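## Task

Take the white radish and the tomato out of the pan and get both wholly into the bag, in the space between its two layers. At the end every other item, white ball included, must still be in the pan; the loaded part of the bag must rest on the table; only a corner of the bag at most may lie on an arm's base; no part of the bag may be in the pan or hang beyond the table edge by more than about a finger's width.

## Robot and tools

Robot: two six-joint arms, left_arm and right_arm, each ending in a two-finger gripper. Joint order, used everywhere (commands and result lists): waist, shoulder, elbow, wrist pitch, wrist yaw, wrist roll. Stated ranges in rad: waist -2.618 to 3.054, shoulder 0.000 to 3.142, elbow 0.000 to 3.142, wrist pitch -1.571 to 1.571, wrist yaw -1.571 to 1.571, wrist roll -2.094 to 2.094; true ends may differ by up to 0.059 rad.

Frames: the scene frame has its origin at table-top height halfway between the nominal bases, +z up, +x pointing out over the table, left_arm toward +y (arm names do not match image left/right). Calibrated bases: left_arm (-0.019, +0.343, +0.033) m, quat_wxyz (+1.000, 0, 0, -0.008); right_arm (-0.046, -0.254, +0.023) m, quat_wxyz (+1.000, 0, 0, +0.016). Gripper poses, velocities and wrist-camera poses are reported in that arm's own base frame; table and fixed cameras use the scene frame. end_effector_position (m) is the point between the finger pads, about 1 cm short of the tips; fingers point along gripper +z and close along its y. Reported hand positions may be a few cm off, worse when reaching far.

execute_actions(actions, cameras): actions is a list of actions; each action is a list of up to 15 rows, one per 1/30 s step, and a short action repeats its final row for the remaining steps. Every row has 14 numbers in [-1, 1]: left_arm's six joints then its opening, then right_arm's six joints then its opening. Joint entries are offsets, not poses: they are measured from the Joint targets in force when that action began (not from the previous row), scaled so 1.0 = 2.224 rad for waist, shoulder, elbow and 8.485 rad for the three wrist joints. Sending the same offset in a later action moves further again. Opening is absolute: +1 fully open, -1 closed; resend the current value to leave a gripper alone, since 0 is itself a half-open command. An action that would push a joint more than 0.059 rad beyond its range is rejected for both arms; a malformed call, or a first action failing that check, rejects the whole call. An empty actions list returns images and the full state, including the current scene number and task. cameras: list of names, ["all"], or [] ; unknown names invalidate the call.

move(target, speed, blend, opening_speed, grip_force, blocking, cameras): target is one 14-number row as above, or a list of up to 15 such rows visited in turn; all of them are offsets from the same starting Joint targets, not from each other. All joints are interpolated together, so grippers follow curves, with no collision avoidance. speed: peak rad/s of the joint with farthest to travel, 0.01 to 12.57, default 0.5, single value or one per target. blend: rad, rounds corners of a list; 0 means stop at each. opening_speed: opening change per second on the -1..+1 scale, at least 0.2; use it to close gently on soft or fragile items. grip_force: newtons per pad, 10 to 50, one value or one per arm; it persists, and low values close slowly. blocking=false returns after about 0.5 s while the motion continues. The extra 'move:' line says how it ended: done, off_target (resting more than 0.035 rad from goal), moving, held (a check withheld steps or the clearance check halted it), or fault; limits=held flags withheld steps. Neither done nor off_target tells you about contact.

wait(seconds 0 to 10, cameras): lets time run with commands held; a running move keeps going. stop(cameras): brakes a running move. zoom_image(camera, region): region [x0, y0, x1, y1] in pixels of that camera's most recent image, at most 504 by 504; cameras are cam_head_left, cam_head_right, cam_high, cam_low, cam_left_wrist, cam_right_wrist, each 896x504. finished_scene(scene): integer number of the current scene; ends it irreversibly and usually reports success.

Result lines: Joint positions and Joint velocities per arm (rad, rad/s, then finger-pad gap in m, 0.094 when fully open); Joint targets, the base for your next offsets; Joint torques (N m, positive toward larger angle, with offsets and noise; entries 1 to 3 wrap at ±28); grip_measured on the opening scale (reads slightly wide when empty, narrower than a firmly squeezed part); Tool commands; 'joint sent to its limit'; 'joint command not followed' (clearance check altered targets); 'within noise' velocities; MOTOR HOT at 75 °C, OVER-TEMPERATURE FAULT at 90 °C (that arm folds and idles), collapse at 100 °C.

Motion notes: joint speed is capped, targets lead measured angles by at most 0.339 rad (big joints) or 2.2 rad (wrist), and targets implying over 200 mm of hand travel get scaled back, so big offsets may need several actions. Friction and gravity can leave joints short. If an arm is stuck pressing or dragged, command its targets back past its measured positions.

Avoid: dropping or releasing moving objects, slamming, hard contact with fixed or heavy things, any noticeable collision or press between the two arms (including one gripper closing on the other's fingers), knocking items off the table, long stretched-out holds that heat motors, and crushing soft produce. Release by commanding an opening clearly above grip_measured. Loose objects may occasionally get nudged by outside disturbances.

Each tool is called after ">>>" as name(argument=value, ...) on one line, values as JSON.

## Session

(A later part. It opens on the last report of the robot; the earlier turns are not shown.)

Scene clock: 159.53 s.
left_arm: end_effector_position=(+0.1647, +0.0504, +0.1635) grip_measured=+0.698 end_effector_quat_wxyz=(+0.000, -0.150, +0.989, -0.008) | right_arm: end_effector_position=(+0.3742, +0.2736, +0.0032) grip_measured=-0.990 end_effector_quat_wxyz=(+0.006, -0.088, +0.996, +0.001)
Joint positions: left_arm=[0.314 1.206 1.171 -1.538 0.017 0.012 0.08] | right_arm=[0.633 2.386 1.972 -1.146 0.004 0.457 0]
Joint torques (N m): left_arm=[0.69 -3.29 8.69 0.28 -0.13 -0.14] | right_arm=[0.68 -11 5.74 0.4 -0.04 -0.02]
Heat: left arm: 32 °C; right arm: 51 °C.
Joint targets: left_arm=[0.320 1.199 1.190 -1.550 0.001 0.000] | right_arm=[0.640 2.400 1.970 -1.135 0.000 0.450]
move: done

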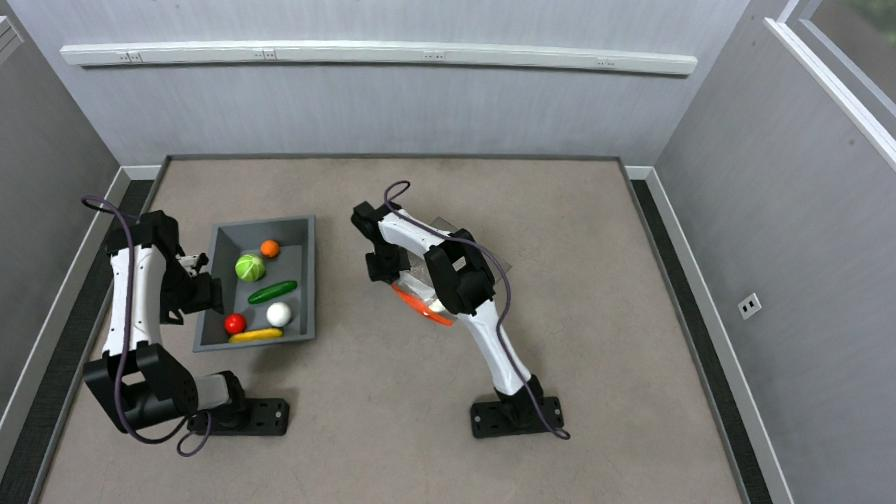

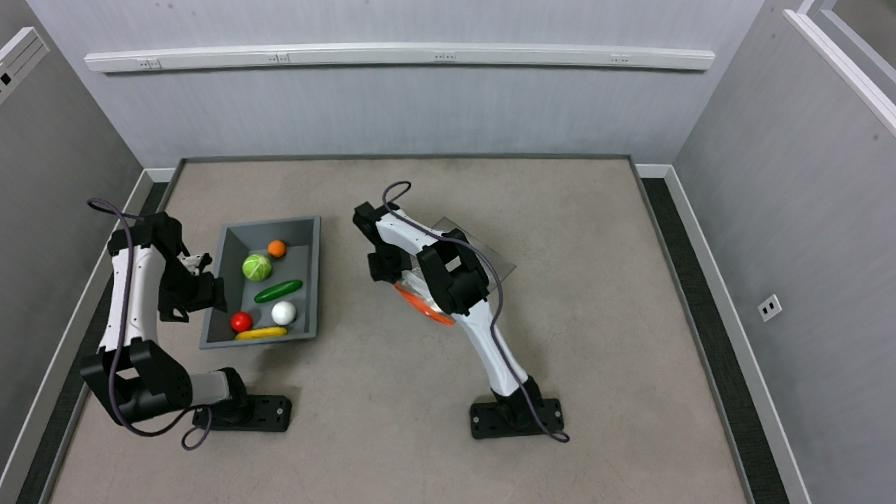

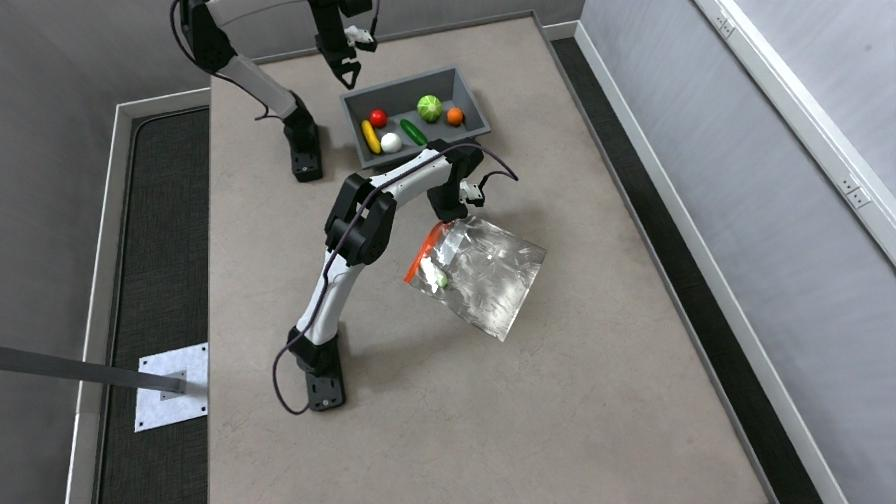

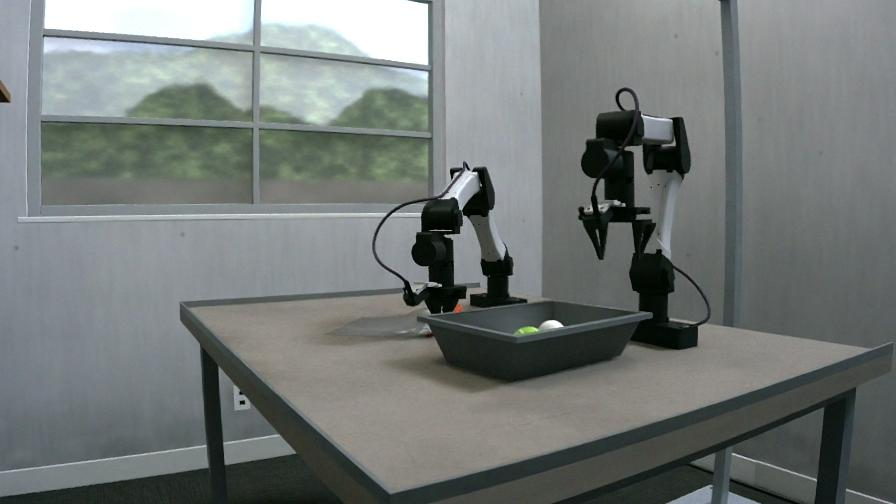

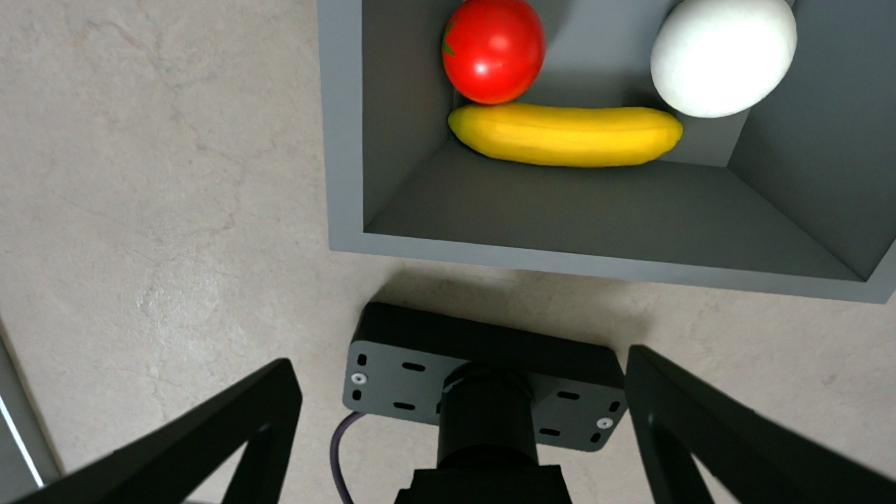

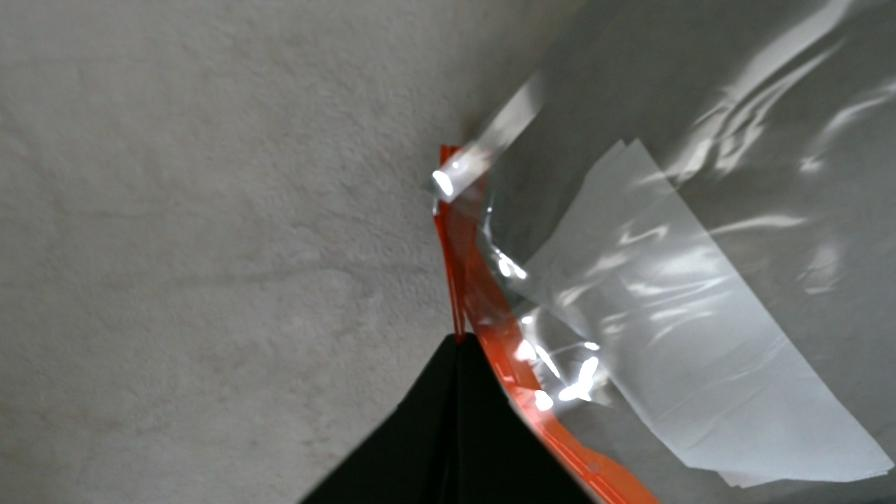

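>>> move(target=[-0.049,-0.1502,-0.3215,0.112,0,0,0.3,0,0,0,0,0,0,-1], speed=0.8, cameras=["cam_left_wrist"])

Scene clock: 162.33 s.
left_arm: end_effector_position=(+0.2302, +0.0483, +0.0709) grip_measured=+0.302 end_effector_quat_wxyz=(+0.283, -0.096, +0.954, +0.025) | right_arm: end_effector_position=(+0.3742, +0.2736, +0.0032) grip_measured=-0.990 end_effector_quat_wxyz=(+0.006, -0.088, +0.996, +0.001)
Joint positions: left_arm=[0.218 0.874 0.486 -0.607 0.015 0.012 0.061] | right_arm=[0.633 2.386 1.972 -1.146 0.004 0.457 0]
Joint torques (N m): left_arm=[-0.31 -1.81 6.93 1.73 -0.12 -0.16] | right_arm=[0.66 -11 5.72 0.4 -0.04 -0.02]
Heat: left arm: 32 °C; right arm: 50 °C.
Joint targets: left_arm=[0.211 0.865 0.475 -0.600 0.000 0.000] | right_arm=[0.640 2.400 1.970 -1.135 0.000 0.450]
move: done
Images, in order (width x height): cam_left_wrist 896x504.

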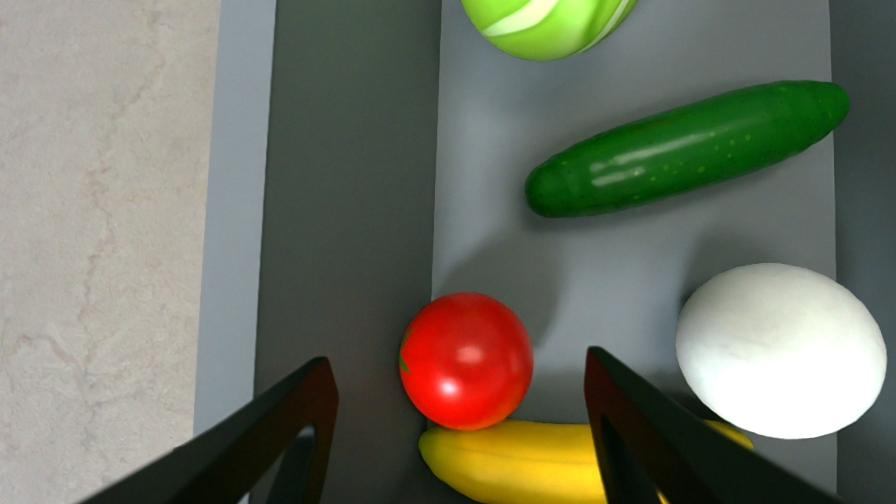

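>>> move(target=[[-0.0126,0.0787,-0.1124,0.0483,0,0,0.3,0,0,0,0,0,0,-1],[-0.0126,0.0787,-0.1124,0.0483,0,0,-0.02,0,0,0,0,0,0,-1]], speed=0.3, opening_speed=0.4, grip_force=[20,50], cameras=["cam_left_wrist"])

Scene clock: 166.33 s.
left_arm: end_effector_position=(+0.2311, +0.0411, -0.0003) grip_measured=+0.021 end_effector_quat_wxyz=(+0.285, -0.082, +0.955, +0.021) | right_arm: end_effector_position=(+0.3742, +0.2736, +0.0032) grip_measured=-0.990 end_effector_quat_wxyz=(+0.006, -0.088, +0.996, +0.001)
Joint positions: left_arm=[0.187 1.032 0.237 -0.197 0.015 0.012 0.048] | right_arm=[0.633 2.386 1.972 -1.146 0.004 0.457 0]
Joint torques (N m): left_arm=[-0.12 -0.94 5.94 1.74 -0.12 -0.16] | right_arm=[0.68 -11 5.74 0.4 -0.05 -0.02]
Heat: left arm: 32 °C; right arm: 50 °C.
Joint targets: left_arm=[0.183 1.040 0.225 -0.190 0.000 0.000] | right_arm=[0.640 2.400 1.970 -1.135 0.000 0.450]
grip_force (N): 20, 50
move: done
Images, in order (width x height): cam_left_wrist 896x504.

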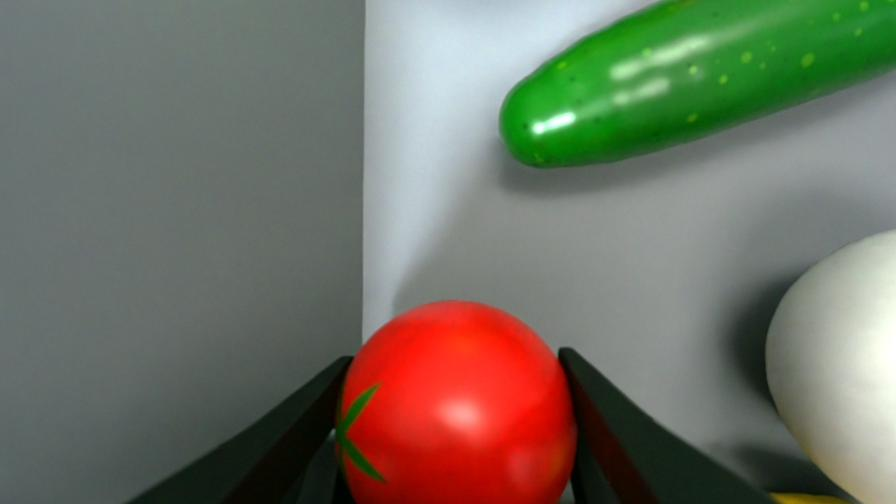

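>>> move(target=[[0,0,0,0,0,0,-0.06,0,0,0,0,0,0,-1],[0,-0.0787,0.1124,-0.0483,0,0,-0.06,0,0,0,0,0,0,-1],[0,-0.1079,0.2136,-0.066,0,0,-0.06,0,0,0,0,0,0,-1],[-0.5252,0.0962,0.2518,-0.0392,-0.0106,-0.0141,-0.06,0,0,0,0,0,0,-1]], speed=[0.3,0.5,0.7,0.8], blend=[0,0.05,0.1,0], grip_force=[30,50], cameras=["all"])

>>> zoom_image(camera="cam_high", region=[360, 190, 540, 370])

>>> zoom_image(camera="cam_left_wrist", region=[300, 0, 800, 300])

Scene clock: 171.00 s.
left_arm: end_effector_position=(+0.1834, -0.2510, +0.0921) grip_measured=-0.001 end_effector_quat_wxyz=(+0.252, +0.398, +0.875, -0.111) | right_arm: end_effector_position=(+0.3742, +0.2736, +0.0032) grip_measured=-0.990 end_effector_quat_wxyz=(+0.006, -0.088, +0.996, +0.001)
Joint positions: left_arm=[-0.981 1.245 0.76 -0.531 -0.073 -0.107 0.047] | right_arm=[0.633 2.386 1.972 -1.146 0.004 0.457 0]
Joint torques (N m): left_arm=[-0.09 -3.21 10.33 1.72 -0.18 -0.16] | right_arm=[0.66 -11 5.72 0.4 -0.04 -0.03]
Heat: left arm: 33 °C; right arm: 49 °C.
Joint targets: left_arm=[-0.985 1.255 0.785 -0.522 -0.089 -0.119] | right_arm=[0.640 2.400 1.970 -1.135 0.000 0.450]
grip_force (N): 30, 50
move: done

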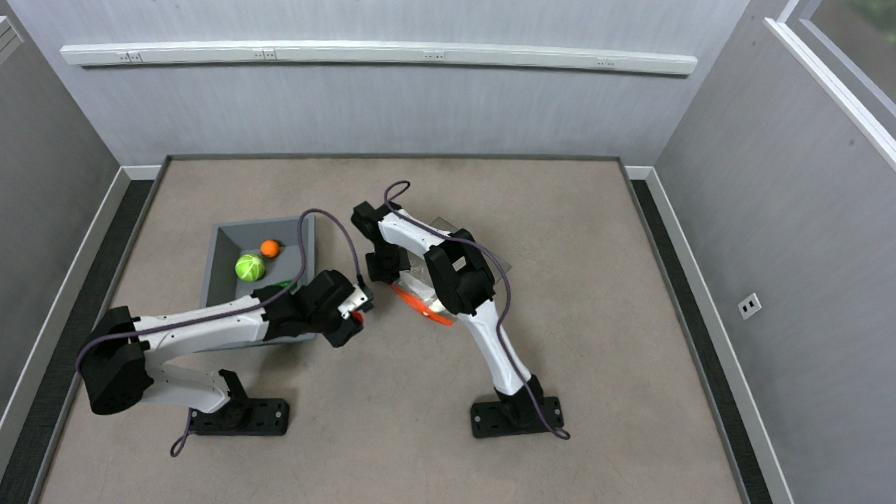

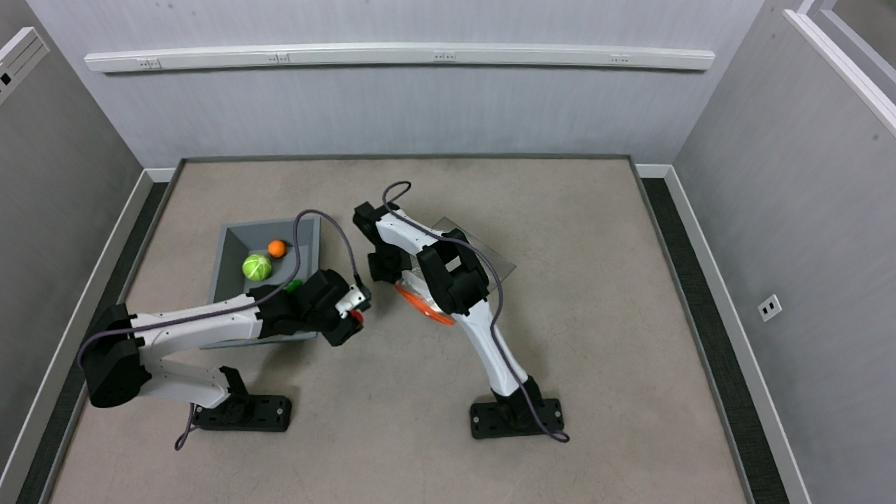

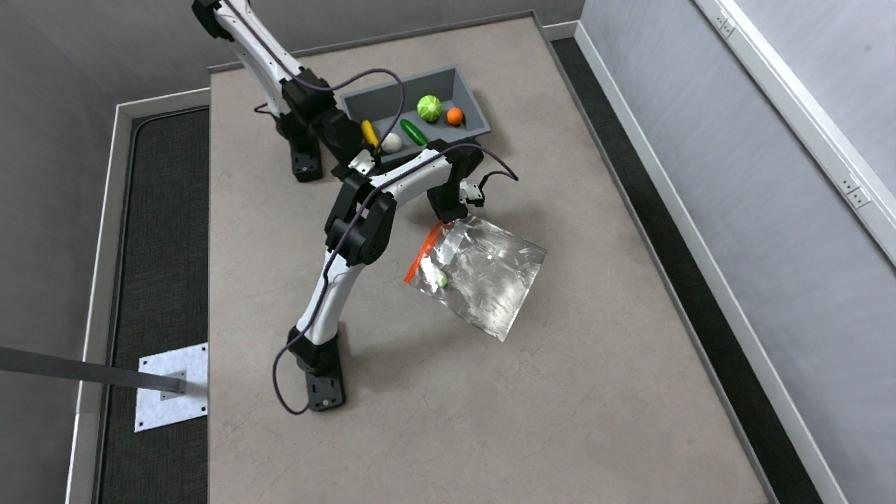

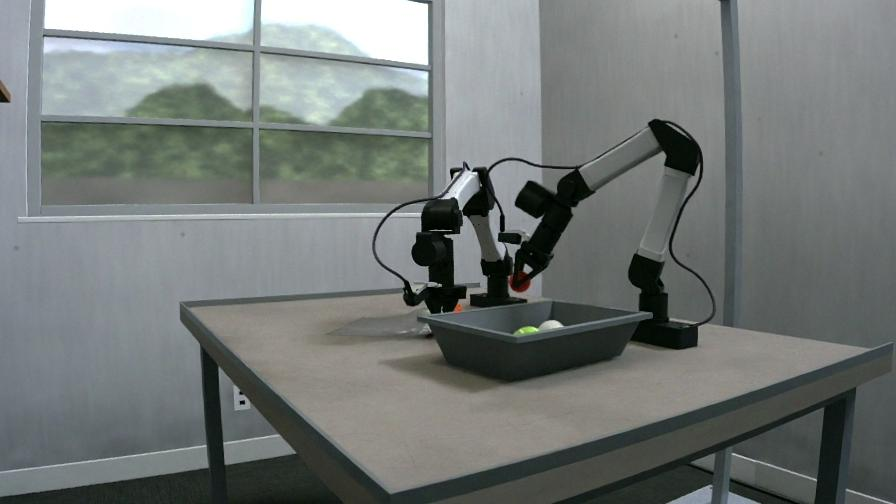

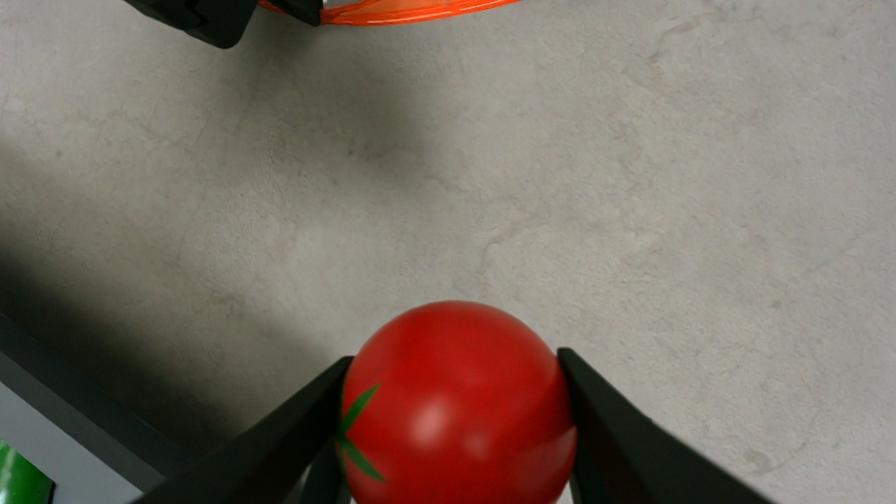

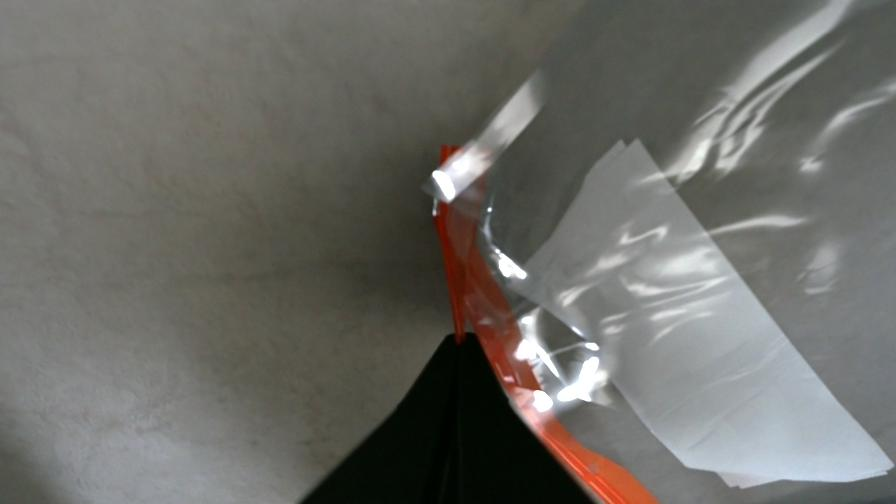

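Scaled by 2.800 from the camera's 896x504 image, which has a finer 1280x720 frame.

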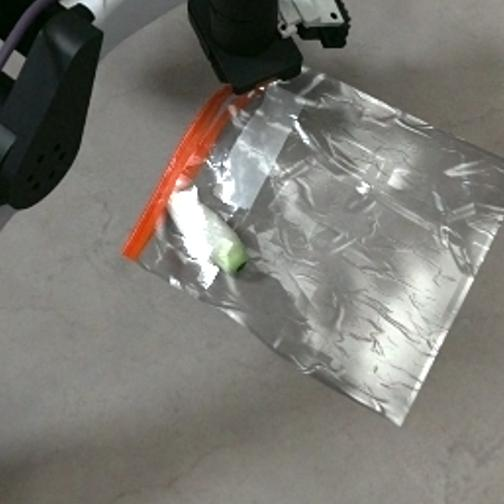

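Scaled by 1.008 from the camera's 896x504 image, which has a finer 1280x720 frame.

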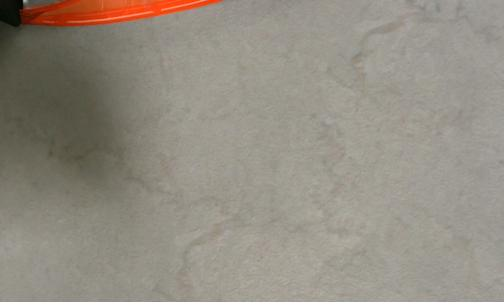

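>>> move(target=[0.0157,0.0944,0.0562,0.0091,0.001,0.0005,-0.06,0,0,0,0,0,0,-1], speed=0.4, cameras=["cam_left_wrist","cam_head_left","cam_low"])

>>> zoom_image(camera="cam_left_wrist", region=[200, 0, 700, 310])

>>> zoom_image(camera="cam_low", region=[340, 220, 540, 350])

Scene clock: 173.47 s.
left_arm: end_effector_position=(+0.2164, -0.2847, +0.0838) grip_measured=-0.001 end_effector_quat_wxyz=(+0.252, +0.387, +0.880, -0.107) | right_arm: end_effector_position=(+0.3742, +0.2736, +0.0032) grip_measured=-0.990 end_effector_quat_wxyz=(+0.006, -0.088, +0.996, +0.001)
Joint positions: left_arm=[-0.957 1.453 0.887 -0.454 -0.073 -0.107 0.047] | right_arm=[0.633 2.386 1.972 -1.146 0.004 0.457 0]
Joint torques (N m): left_arm=[0.72 -4.78 10.07 1.7 -0.11 -0.12] | right_arm=[0.66 -11.02 5.74 0.4 -0.04 -0.02]
Heat: left arm: 33 °C; right arm: 49 °C.
Joint targets: left_arm=[-0.950 1.465 0.910 -0.445 -0.081 -0.115] | right_arm=[0.640 2.400 1.970 -1.135 0.000 0.450]
grip_force (N): 30, 50
move: done
Images, in order (width x height): cam_head_left 896x504, cam_low 896x504, cam_left_wrist 896x504.

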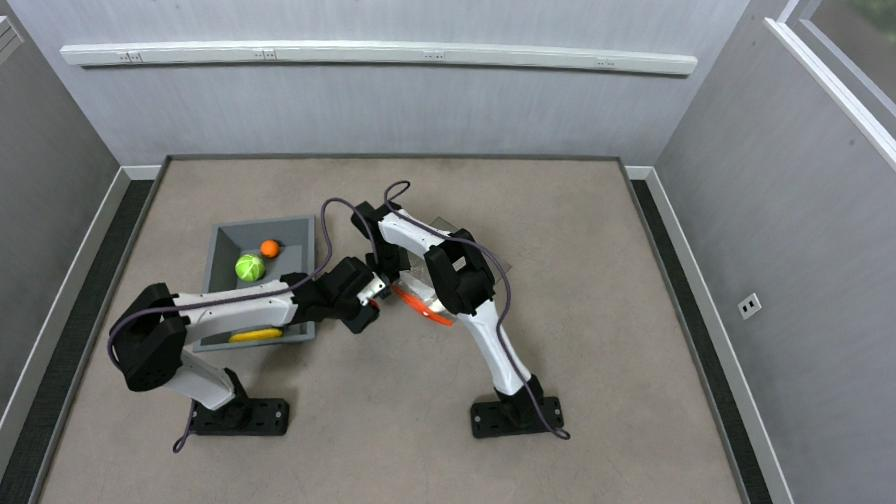

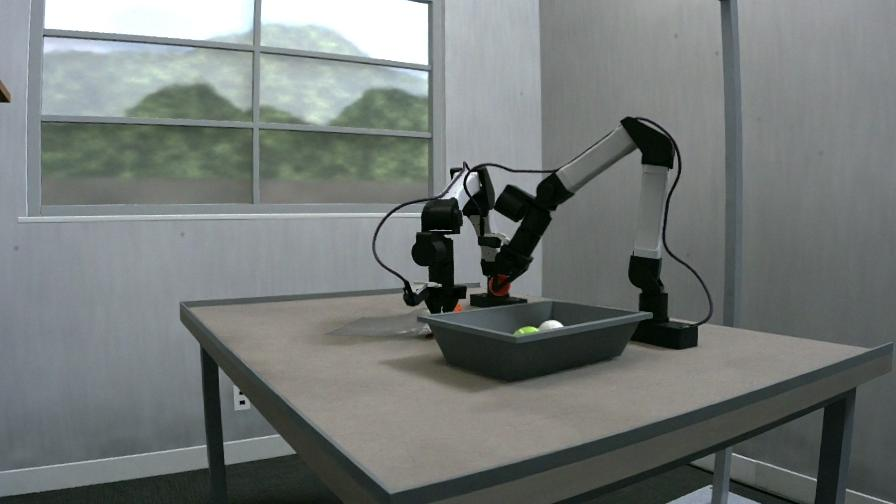

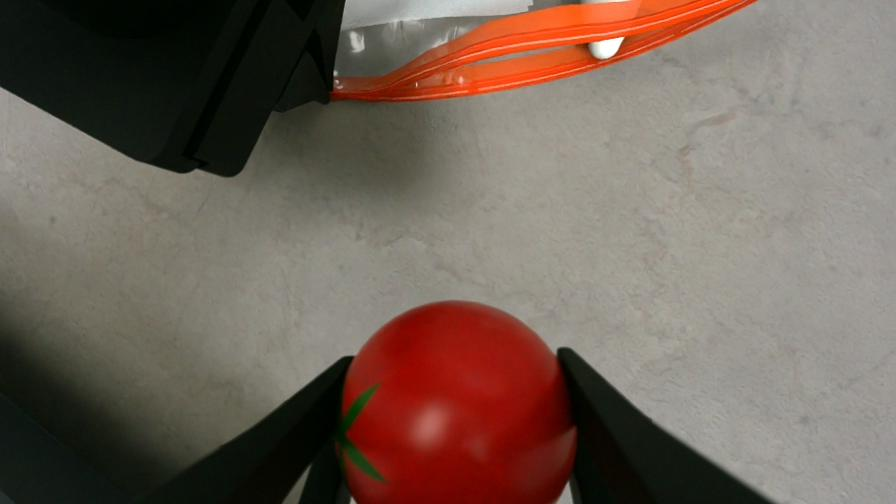

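Scaled by 1.008 from the camera's 896x504 image, which has a finer 1280x720 frame.

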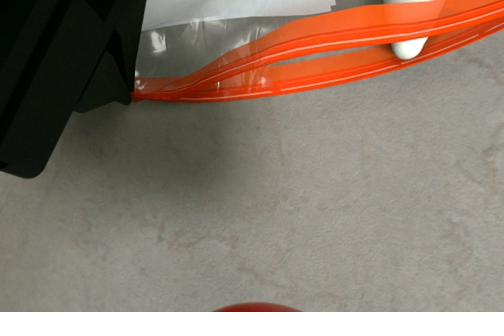

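Scaled by 2.520 from the camera's 896x504 image, which has a finer 1280x720 frame.

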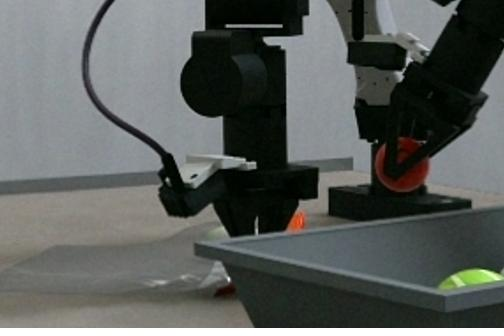

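>>> move(target=[[0,0,0,0,0,0,-0.06,0,0,0,0,0,0,-0.2],[0,0,0,0,0,0,-0.06,0,0,0.1124,-0.0295,0,0,-0.2],[0,0,0,0,0,0,-0.06,-0.0054,-0.0674,-0.0405,-0.0065,0,-0.0601,-0.2]], speed=[0.5,0.4,0.6], blend=[0,0.05,0], cameras=["cam_right_wrist","cam_left_wrist"])

>>> zoom_image(camera="cam_right_wrist", region=[300, 100, 700, 500])

Scene clock: 176.93 s.
left_arm: end_effector_position=(+0.2164, -0.2847, +0.0838) grip_measured=-0.001 end_effector_quat_wxyz=(+0.252, +0.387, +0.880, -0.107) | right_arm: end_effector_position=(+0.3487, +0.2549, +0.0145) grip_measured=-0.201 end_effector_quat_wxyz=(-0.026, -0.336, +0.941, -0.010)
Joint positions: left_arm=[-0.957 1.453 0.887 -0.454 -0.073 -0.107 0.047] | right_arm=[0.633 2.31 1.884 -1.201 0.004 -0.052 0.038]
Joint torques (N m): left_arm=[0.73 -4.77 10.04 1.69 -0.11 -0.11] | right_arm=[-0.51 -16.87 5.44 0.29 -0.07 -0.06]
Heat: left arm: 34 °C; right arm: 51 °C.
Joint targets: left_arm=[-0.950 1.465 0.910 -0.445 -0.081 -0.115] | right_arm=[0.628 2.250 1.880 -1.190 0.000 -0.060]
grip_force (N): 30, 50
move: off_target (right_arm); right_arm: the shoulder is farthest, 0.060 rad from its target
Images, in order (width x height): cam_left_wrist 896x504, cam_right_wrist 896x504.

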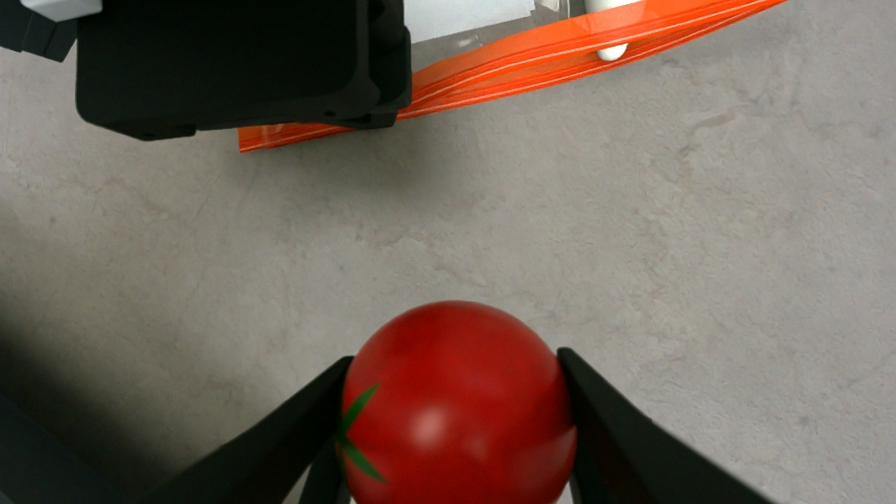

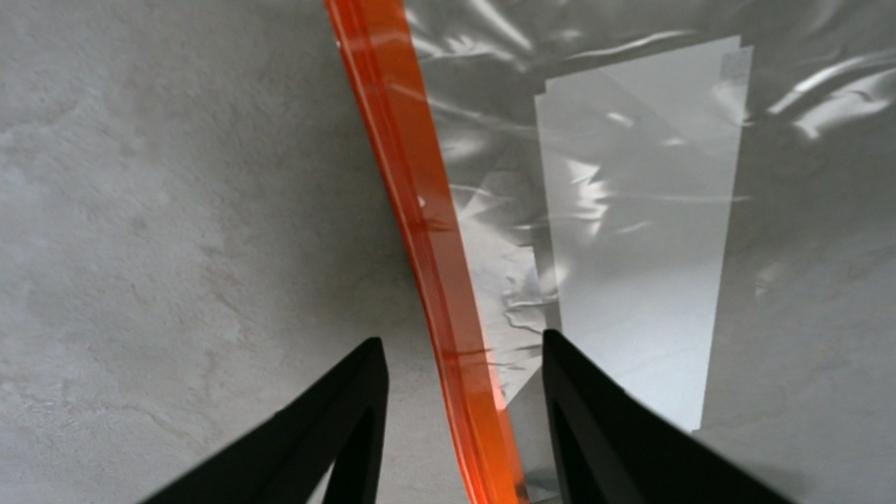

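Scaled by 1.260 from the camera's 896x504 image, which has a finer 1280x720 frame.

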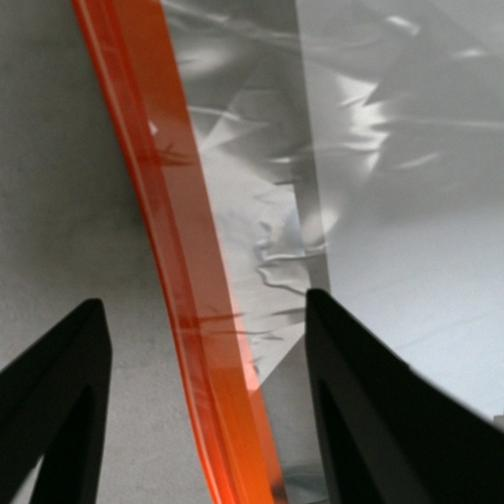

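>>> move(target=[0,0,0,0,0,0,-0.06,-0.0067,-0.1034,-0.1506,0.0177,0,-0.0177,-0.2], speed=0.4, cameras=["cam_right_wrist","cam_left_wrist"])

>>> zoom_image(camera="cam_right_wrist", region=[300, 100, 700, 500])

>>> zoom_image(camera="cam_left_wrist", region=[300, 0, 800, 200])

Scene clock: 179.57 s.
left_arm: end_effector_position=(+0.2164, -0.2847, +0.0838) grip_measured=-0.001 end_effector_quat_wxyz=(+0.252, +0.387, +0.880, -0.107) | right_arm: end_effector_position=(+0.3169, +0.2248, +0.0273) grip_measured=-0.201 end_effector_quat_wxyz=(+0.000, -0.399, +0.917, -0.002)
Joint positions: left_arm=[-0.957 1.453 0.887 -0.454 -0.073 -0.107 0.047] | right_arm=[0.619 2.071 1.55 -1.051 0.004 -0.202 0.038]
Joint torques (N m): left_arm=[0.7 -4.75 10.06 1.69 -0.1 -0.12] | right_arm=[-0.58 -14.42 5.35 0.39 -0.07 -0.02]
Heat: left arm: 34 °C; right arm: 52 °C.
Joint targets: left_arm=[-0.950 1.465 0.910 -0.445 -0.081 -0.115] | right_arm=[0.613 2.020 1.545 -1.040 0.000 -0.210]
grip_force (N): 30, 50
move: off_target (right_arm); right_arm: the shoulder is farthest, 0.051 rad from its target
Images, in order (width x height): cam_left_wrist 896x504, cam_right_wrist 896x504.

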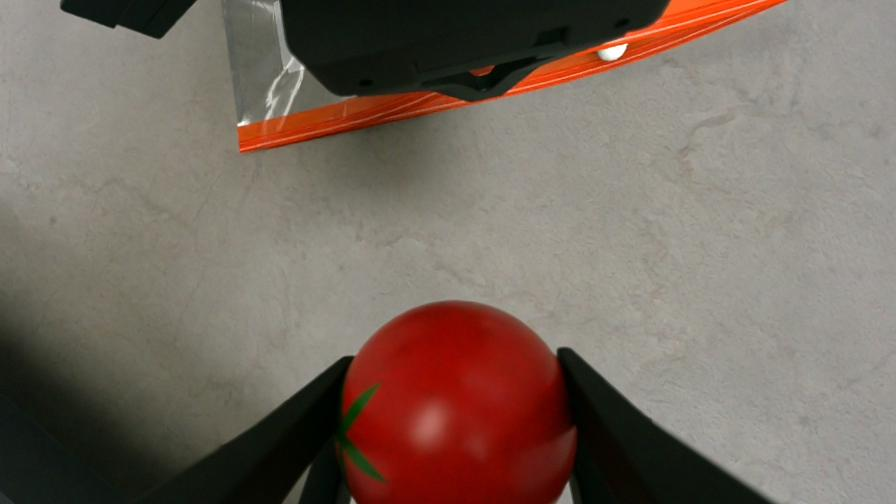

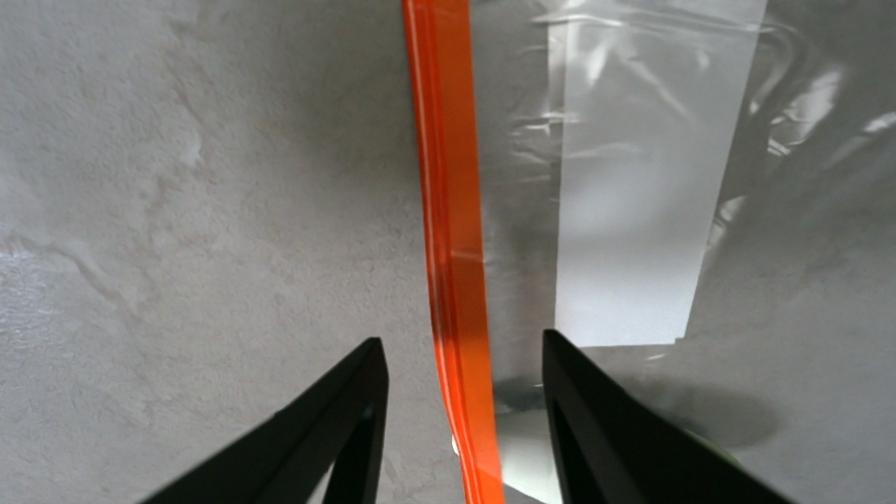

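Scaled by 1.260 from the camera's 896x504 image, which has a finer 1280x720 frame.

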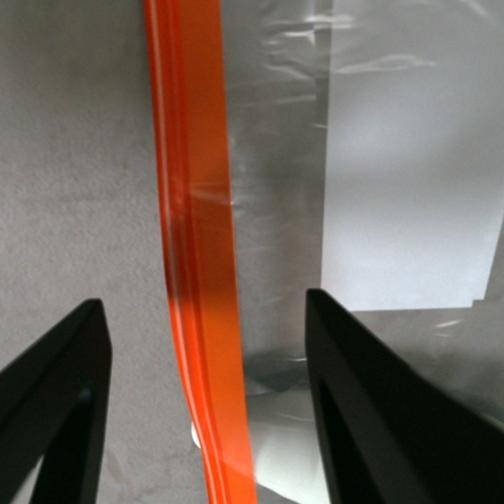

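Scaled by 1.008 from the camera's 896x504 image, which has a finer 1280x720 frame.

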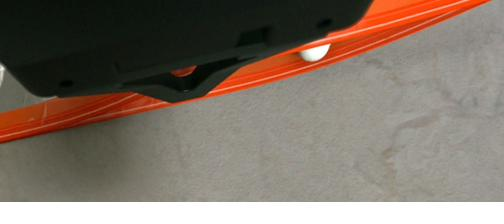

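>>> move(target=[[0,0,0,0,0,0,-0.06,-0.0207,0.036,0.0022,0.0024,0,0,-1],[0,0,0,0,0,0,-0.06,-0.0207,0.0585,-0.0315,0.0165,0,0,-1],[0,0,0,0,0,0,-0.06,-0.0533,0.0719,-0.0067,0.0141,0,0,-1]], speed=[0.4,0.15,0.15], cameras=["cam_right_wrist","cam_left_wrist","cam_high"])

>>> zoom_image(camera="cam_left_wrist", region=[200, 0, 700, 200])

Scene clock: 183.97 s.
left_arm: end_effector_position=(+0.2164, -0.2847, +0.0838) grip_measured=-0.001 end_effector_quat_wxyz=(+0.252, +0.387, +0.880, -0.107) | right_arm: end_effector_position=(+0.3492, +0.1942, -0.0084) grip_measured=-0.991 end_effector_quat_wxyz=(+0.004, -0.346, +0.938, +0.007)
Joint positions: left_arm=[-0.957 1.453 0.887 -0.454 -0.073 -0.107 0.047] | right_arm=[0.502 2.146 1.518 -0.932 -0.012 -0.204 0]
Joint torques (N m): left_arm=[0.72 -4.81 10.03 1.7 -0.1 -0.12] | right_arm=[-0.7 -7.38 6.8 0.43 0.08 -0.02]
Heat: left arm: 35 °C; right arm: 52 °C.
Joint targets: left_arm=[-0.950 1.465 0.910 -0.445 -0.081 -0.115] | right_arm=[0.494 2.180 1.530 -0.920 0.000 -0.210]
grip_force (N): 30, 50
move: done
Images, in order (width x height): cam_high 896x504, cam_left_wrist 896x504, cam_right_wrist 896x504.

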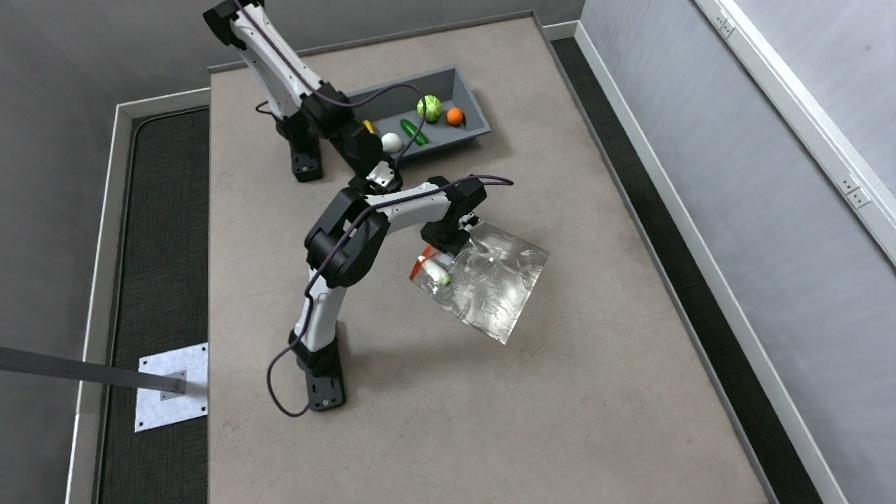

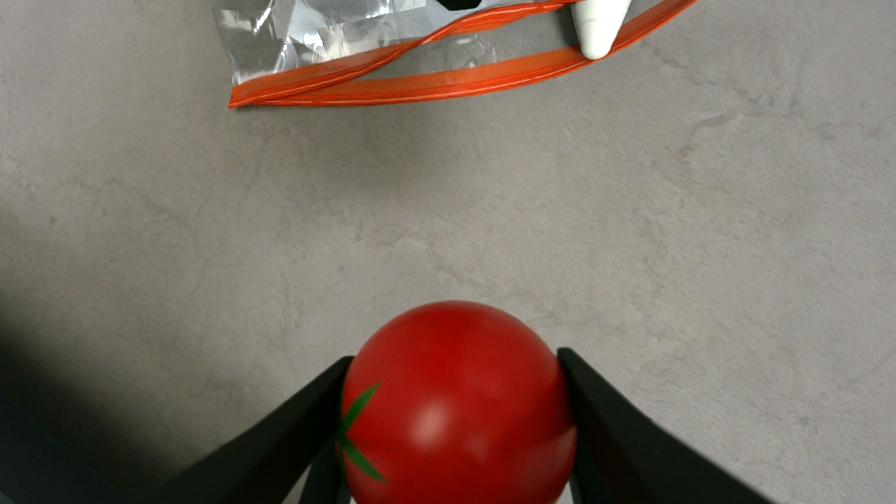

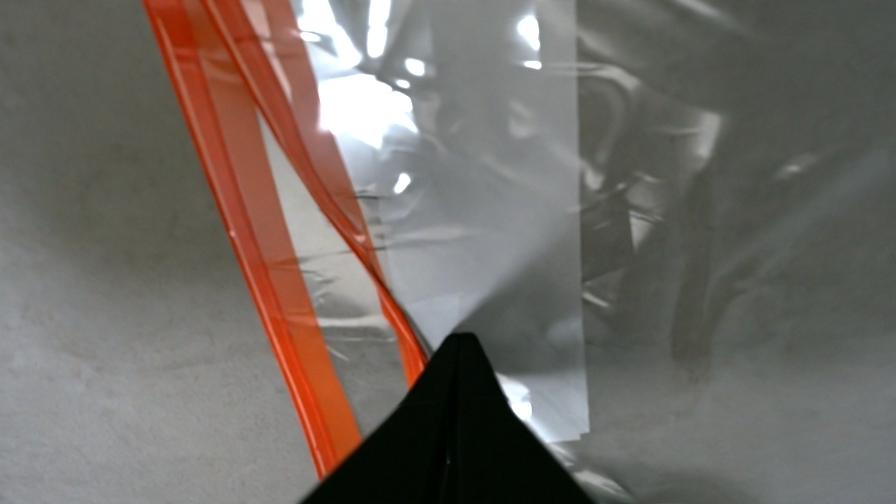

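Scaled by 1.008 from the camera's 896x504 image, which has a finer 1280x720 frame.

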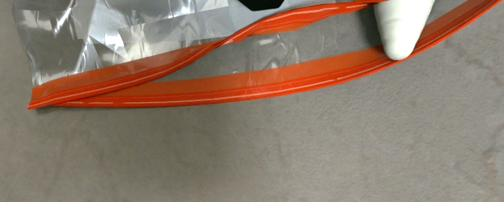

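>>> execute_actions(actions=[])

Scene clock: 185.10 s.
left_arm: end_effector_position=(+0.2164, -0.2847, +0.0838) grip_measured=-0.001 end_effector_quat_wxyz=(+0.252, +0.387, +0.880, -0.107) | right_arm: end_effector_position=(+0.3492, +0.1942, -0.0084) grip_measured=-0.991 end_effector_quat_wxyz=(+0.004, -0.346, +0.938, +0.007)
Joint positions: left_arm=[-0.957 1.453 0.887 -0.454 -0.073 -0.107 0.047] | right_arm=[0.502 2.146 1.518 -0.932 -0.012 -0.204 0]
Joint velocities: within noise
Joint torques (N m): left_arm=[0.69 -4.75 10.06 1.69 -0.11 -0.12] | right_arm=[-0.77 -7.36 6.82 0.43 0.08 -0.03]
Heat: left arm: 35 °C; right arm: 52 °C.
Joint targets: left_arm=[-0.950 1.465 0.910 -0.445 -0.081 -0.115] | right_arm=[0.494 2.180 1.530 -0.920 0.000 -0.210]
Tool commands: left_gripper/opening=-0.06 right_gripper/opening=-1.0
grip_force (N): 30, 50

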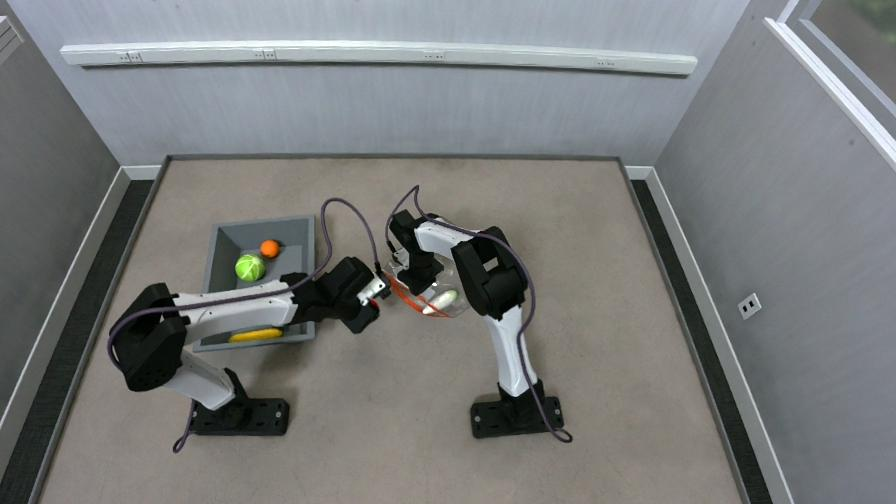

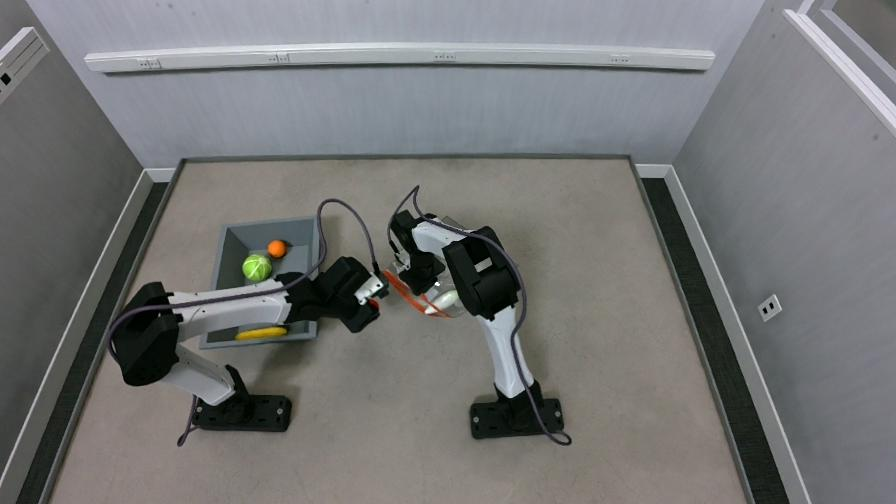

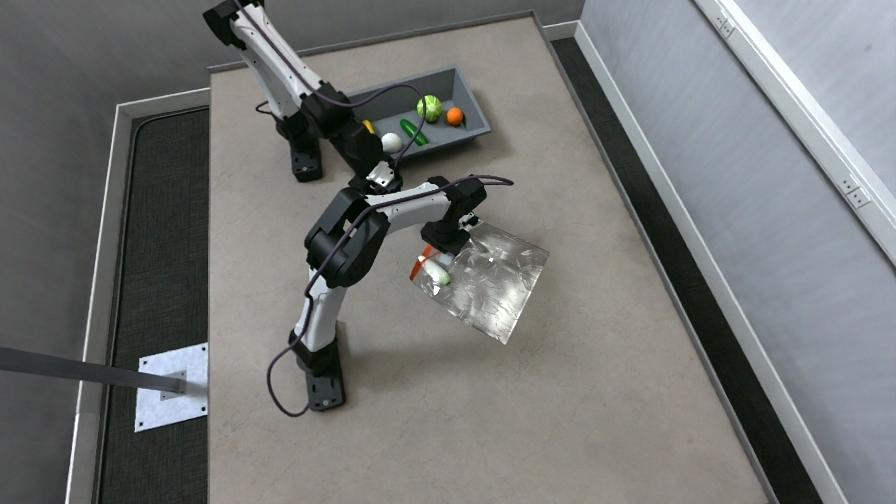

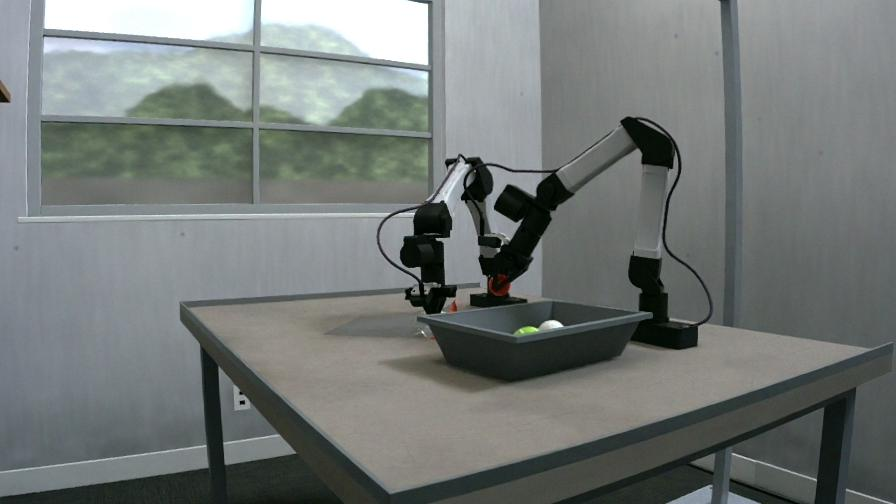

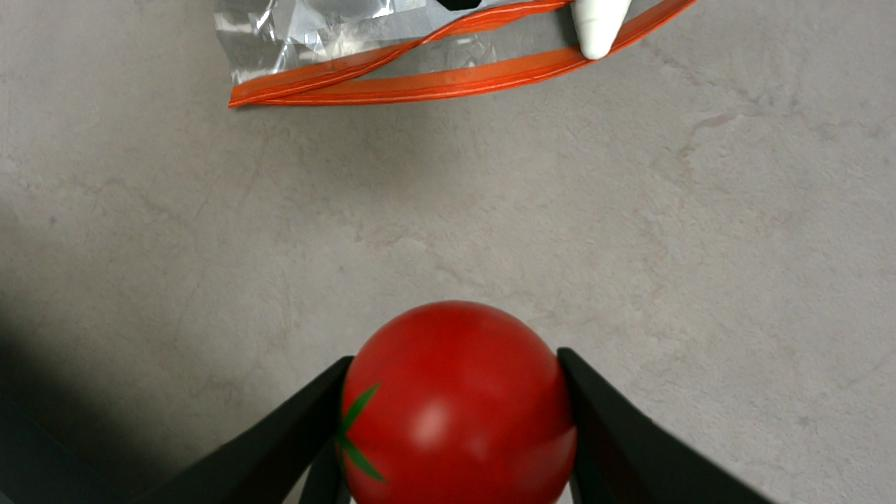

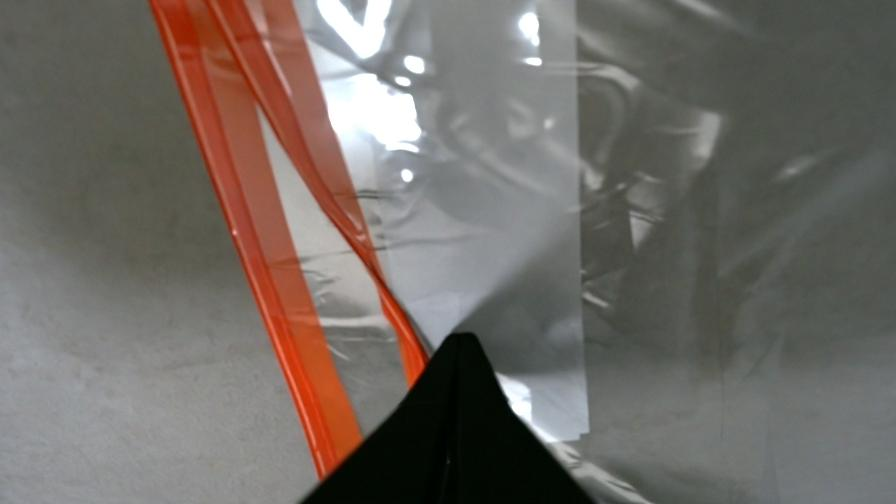

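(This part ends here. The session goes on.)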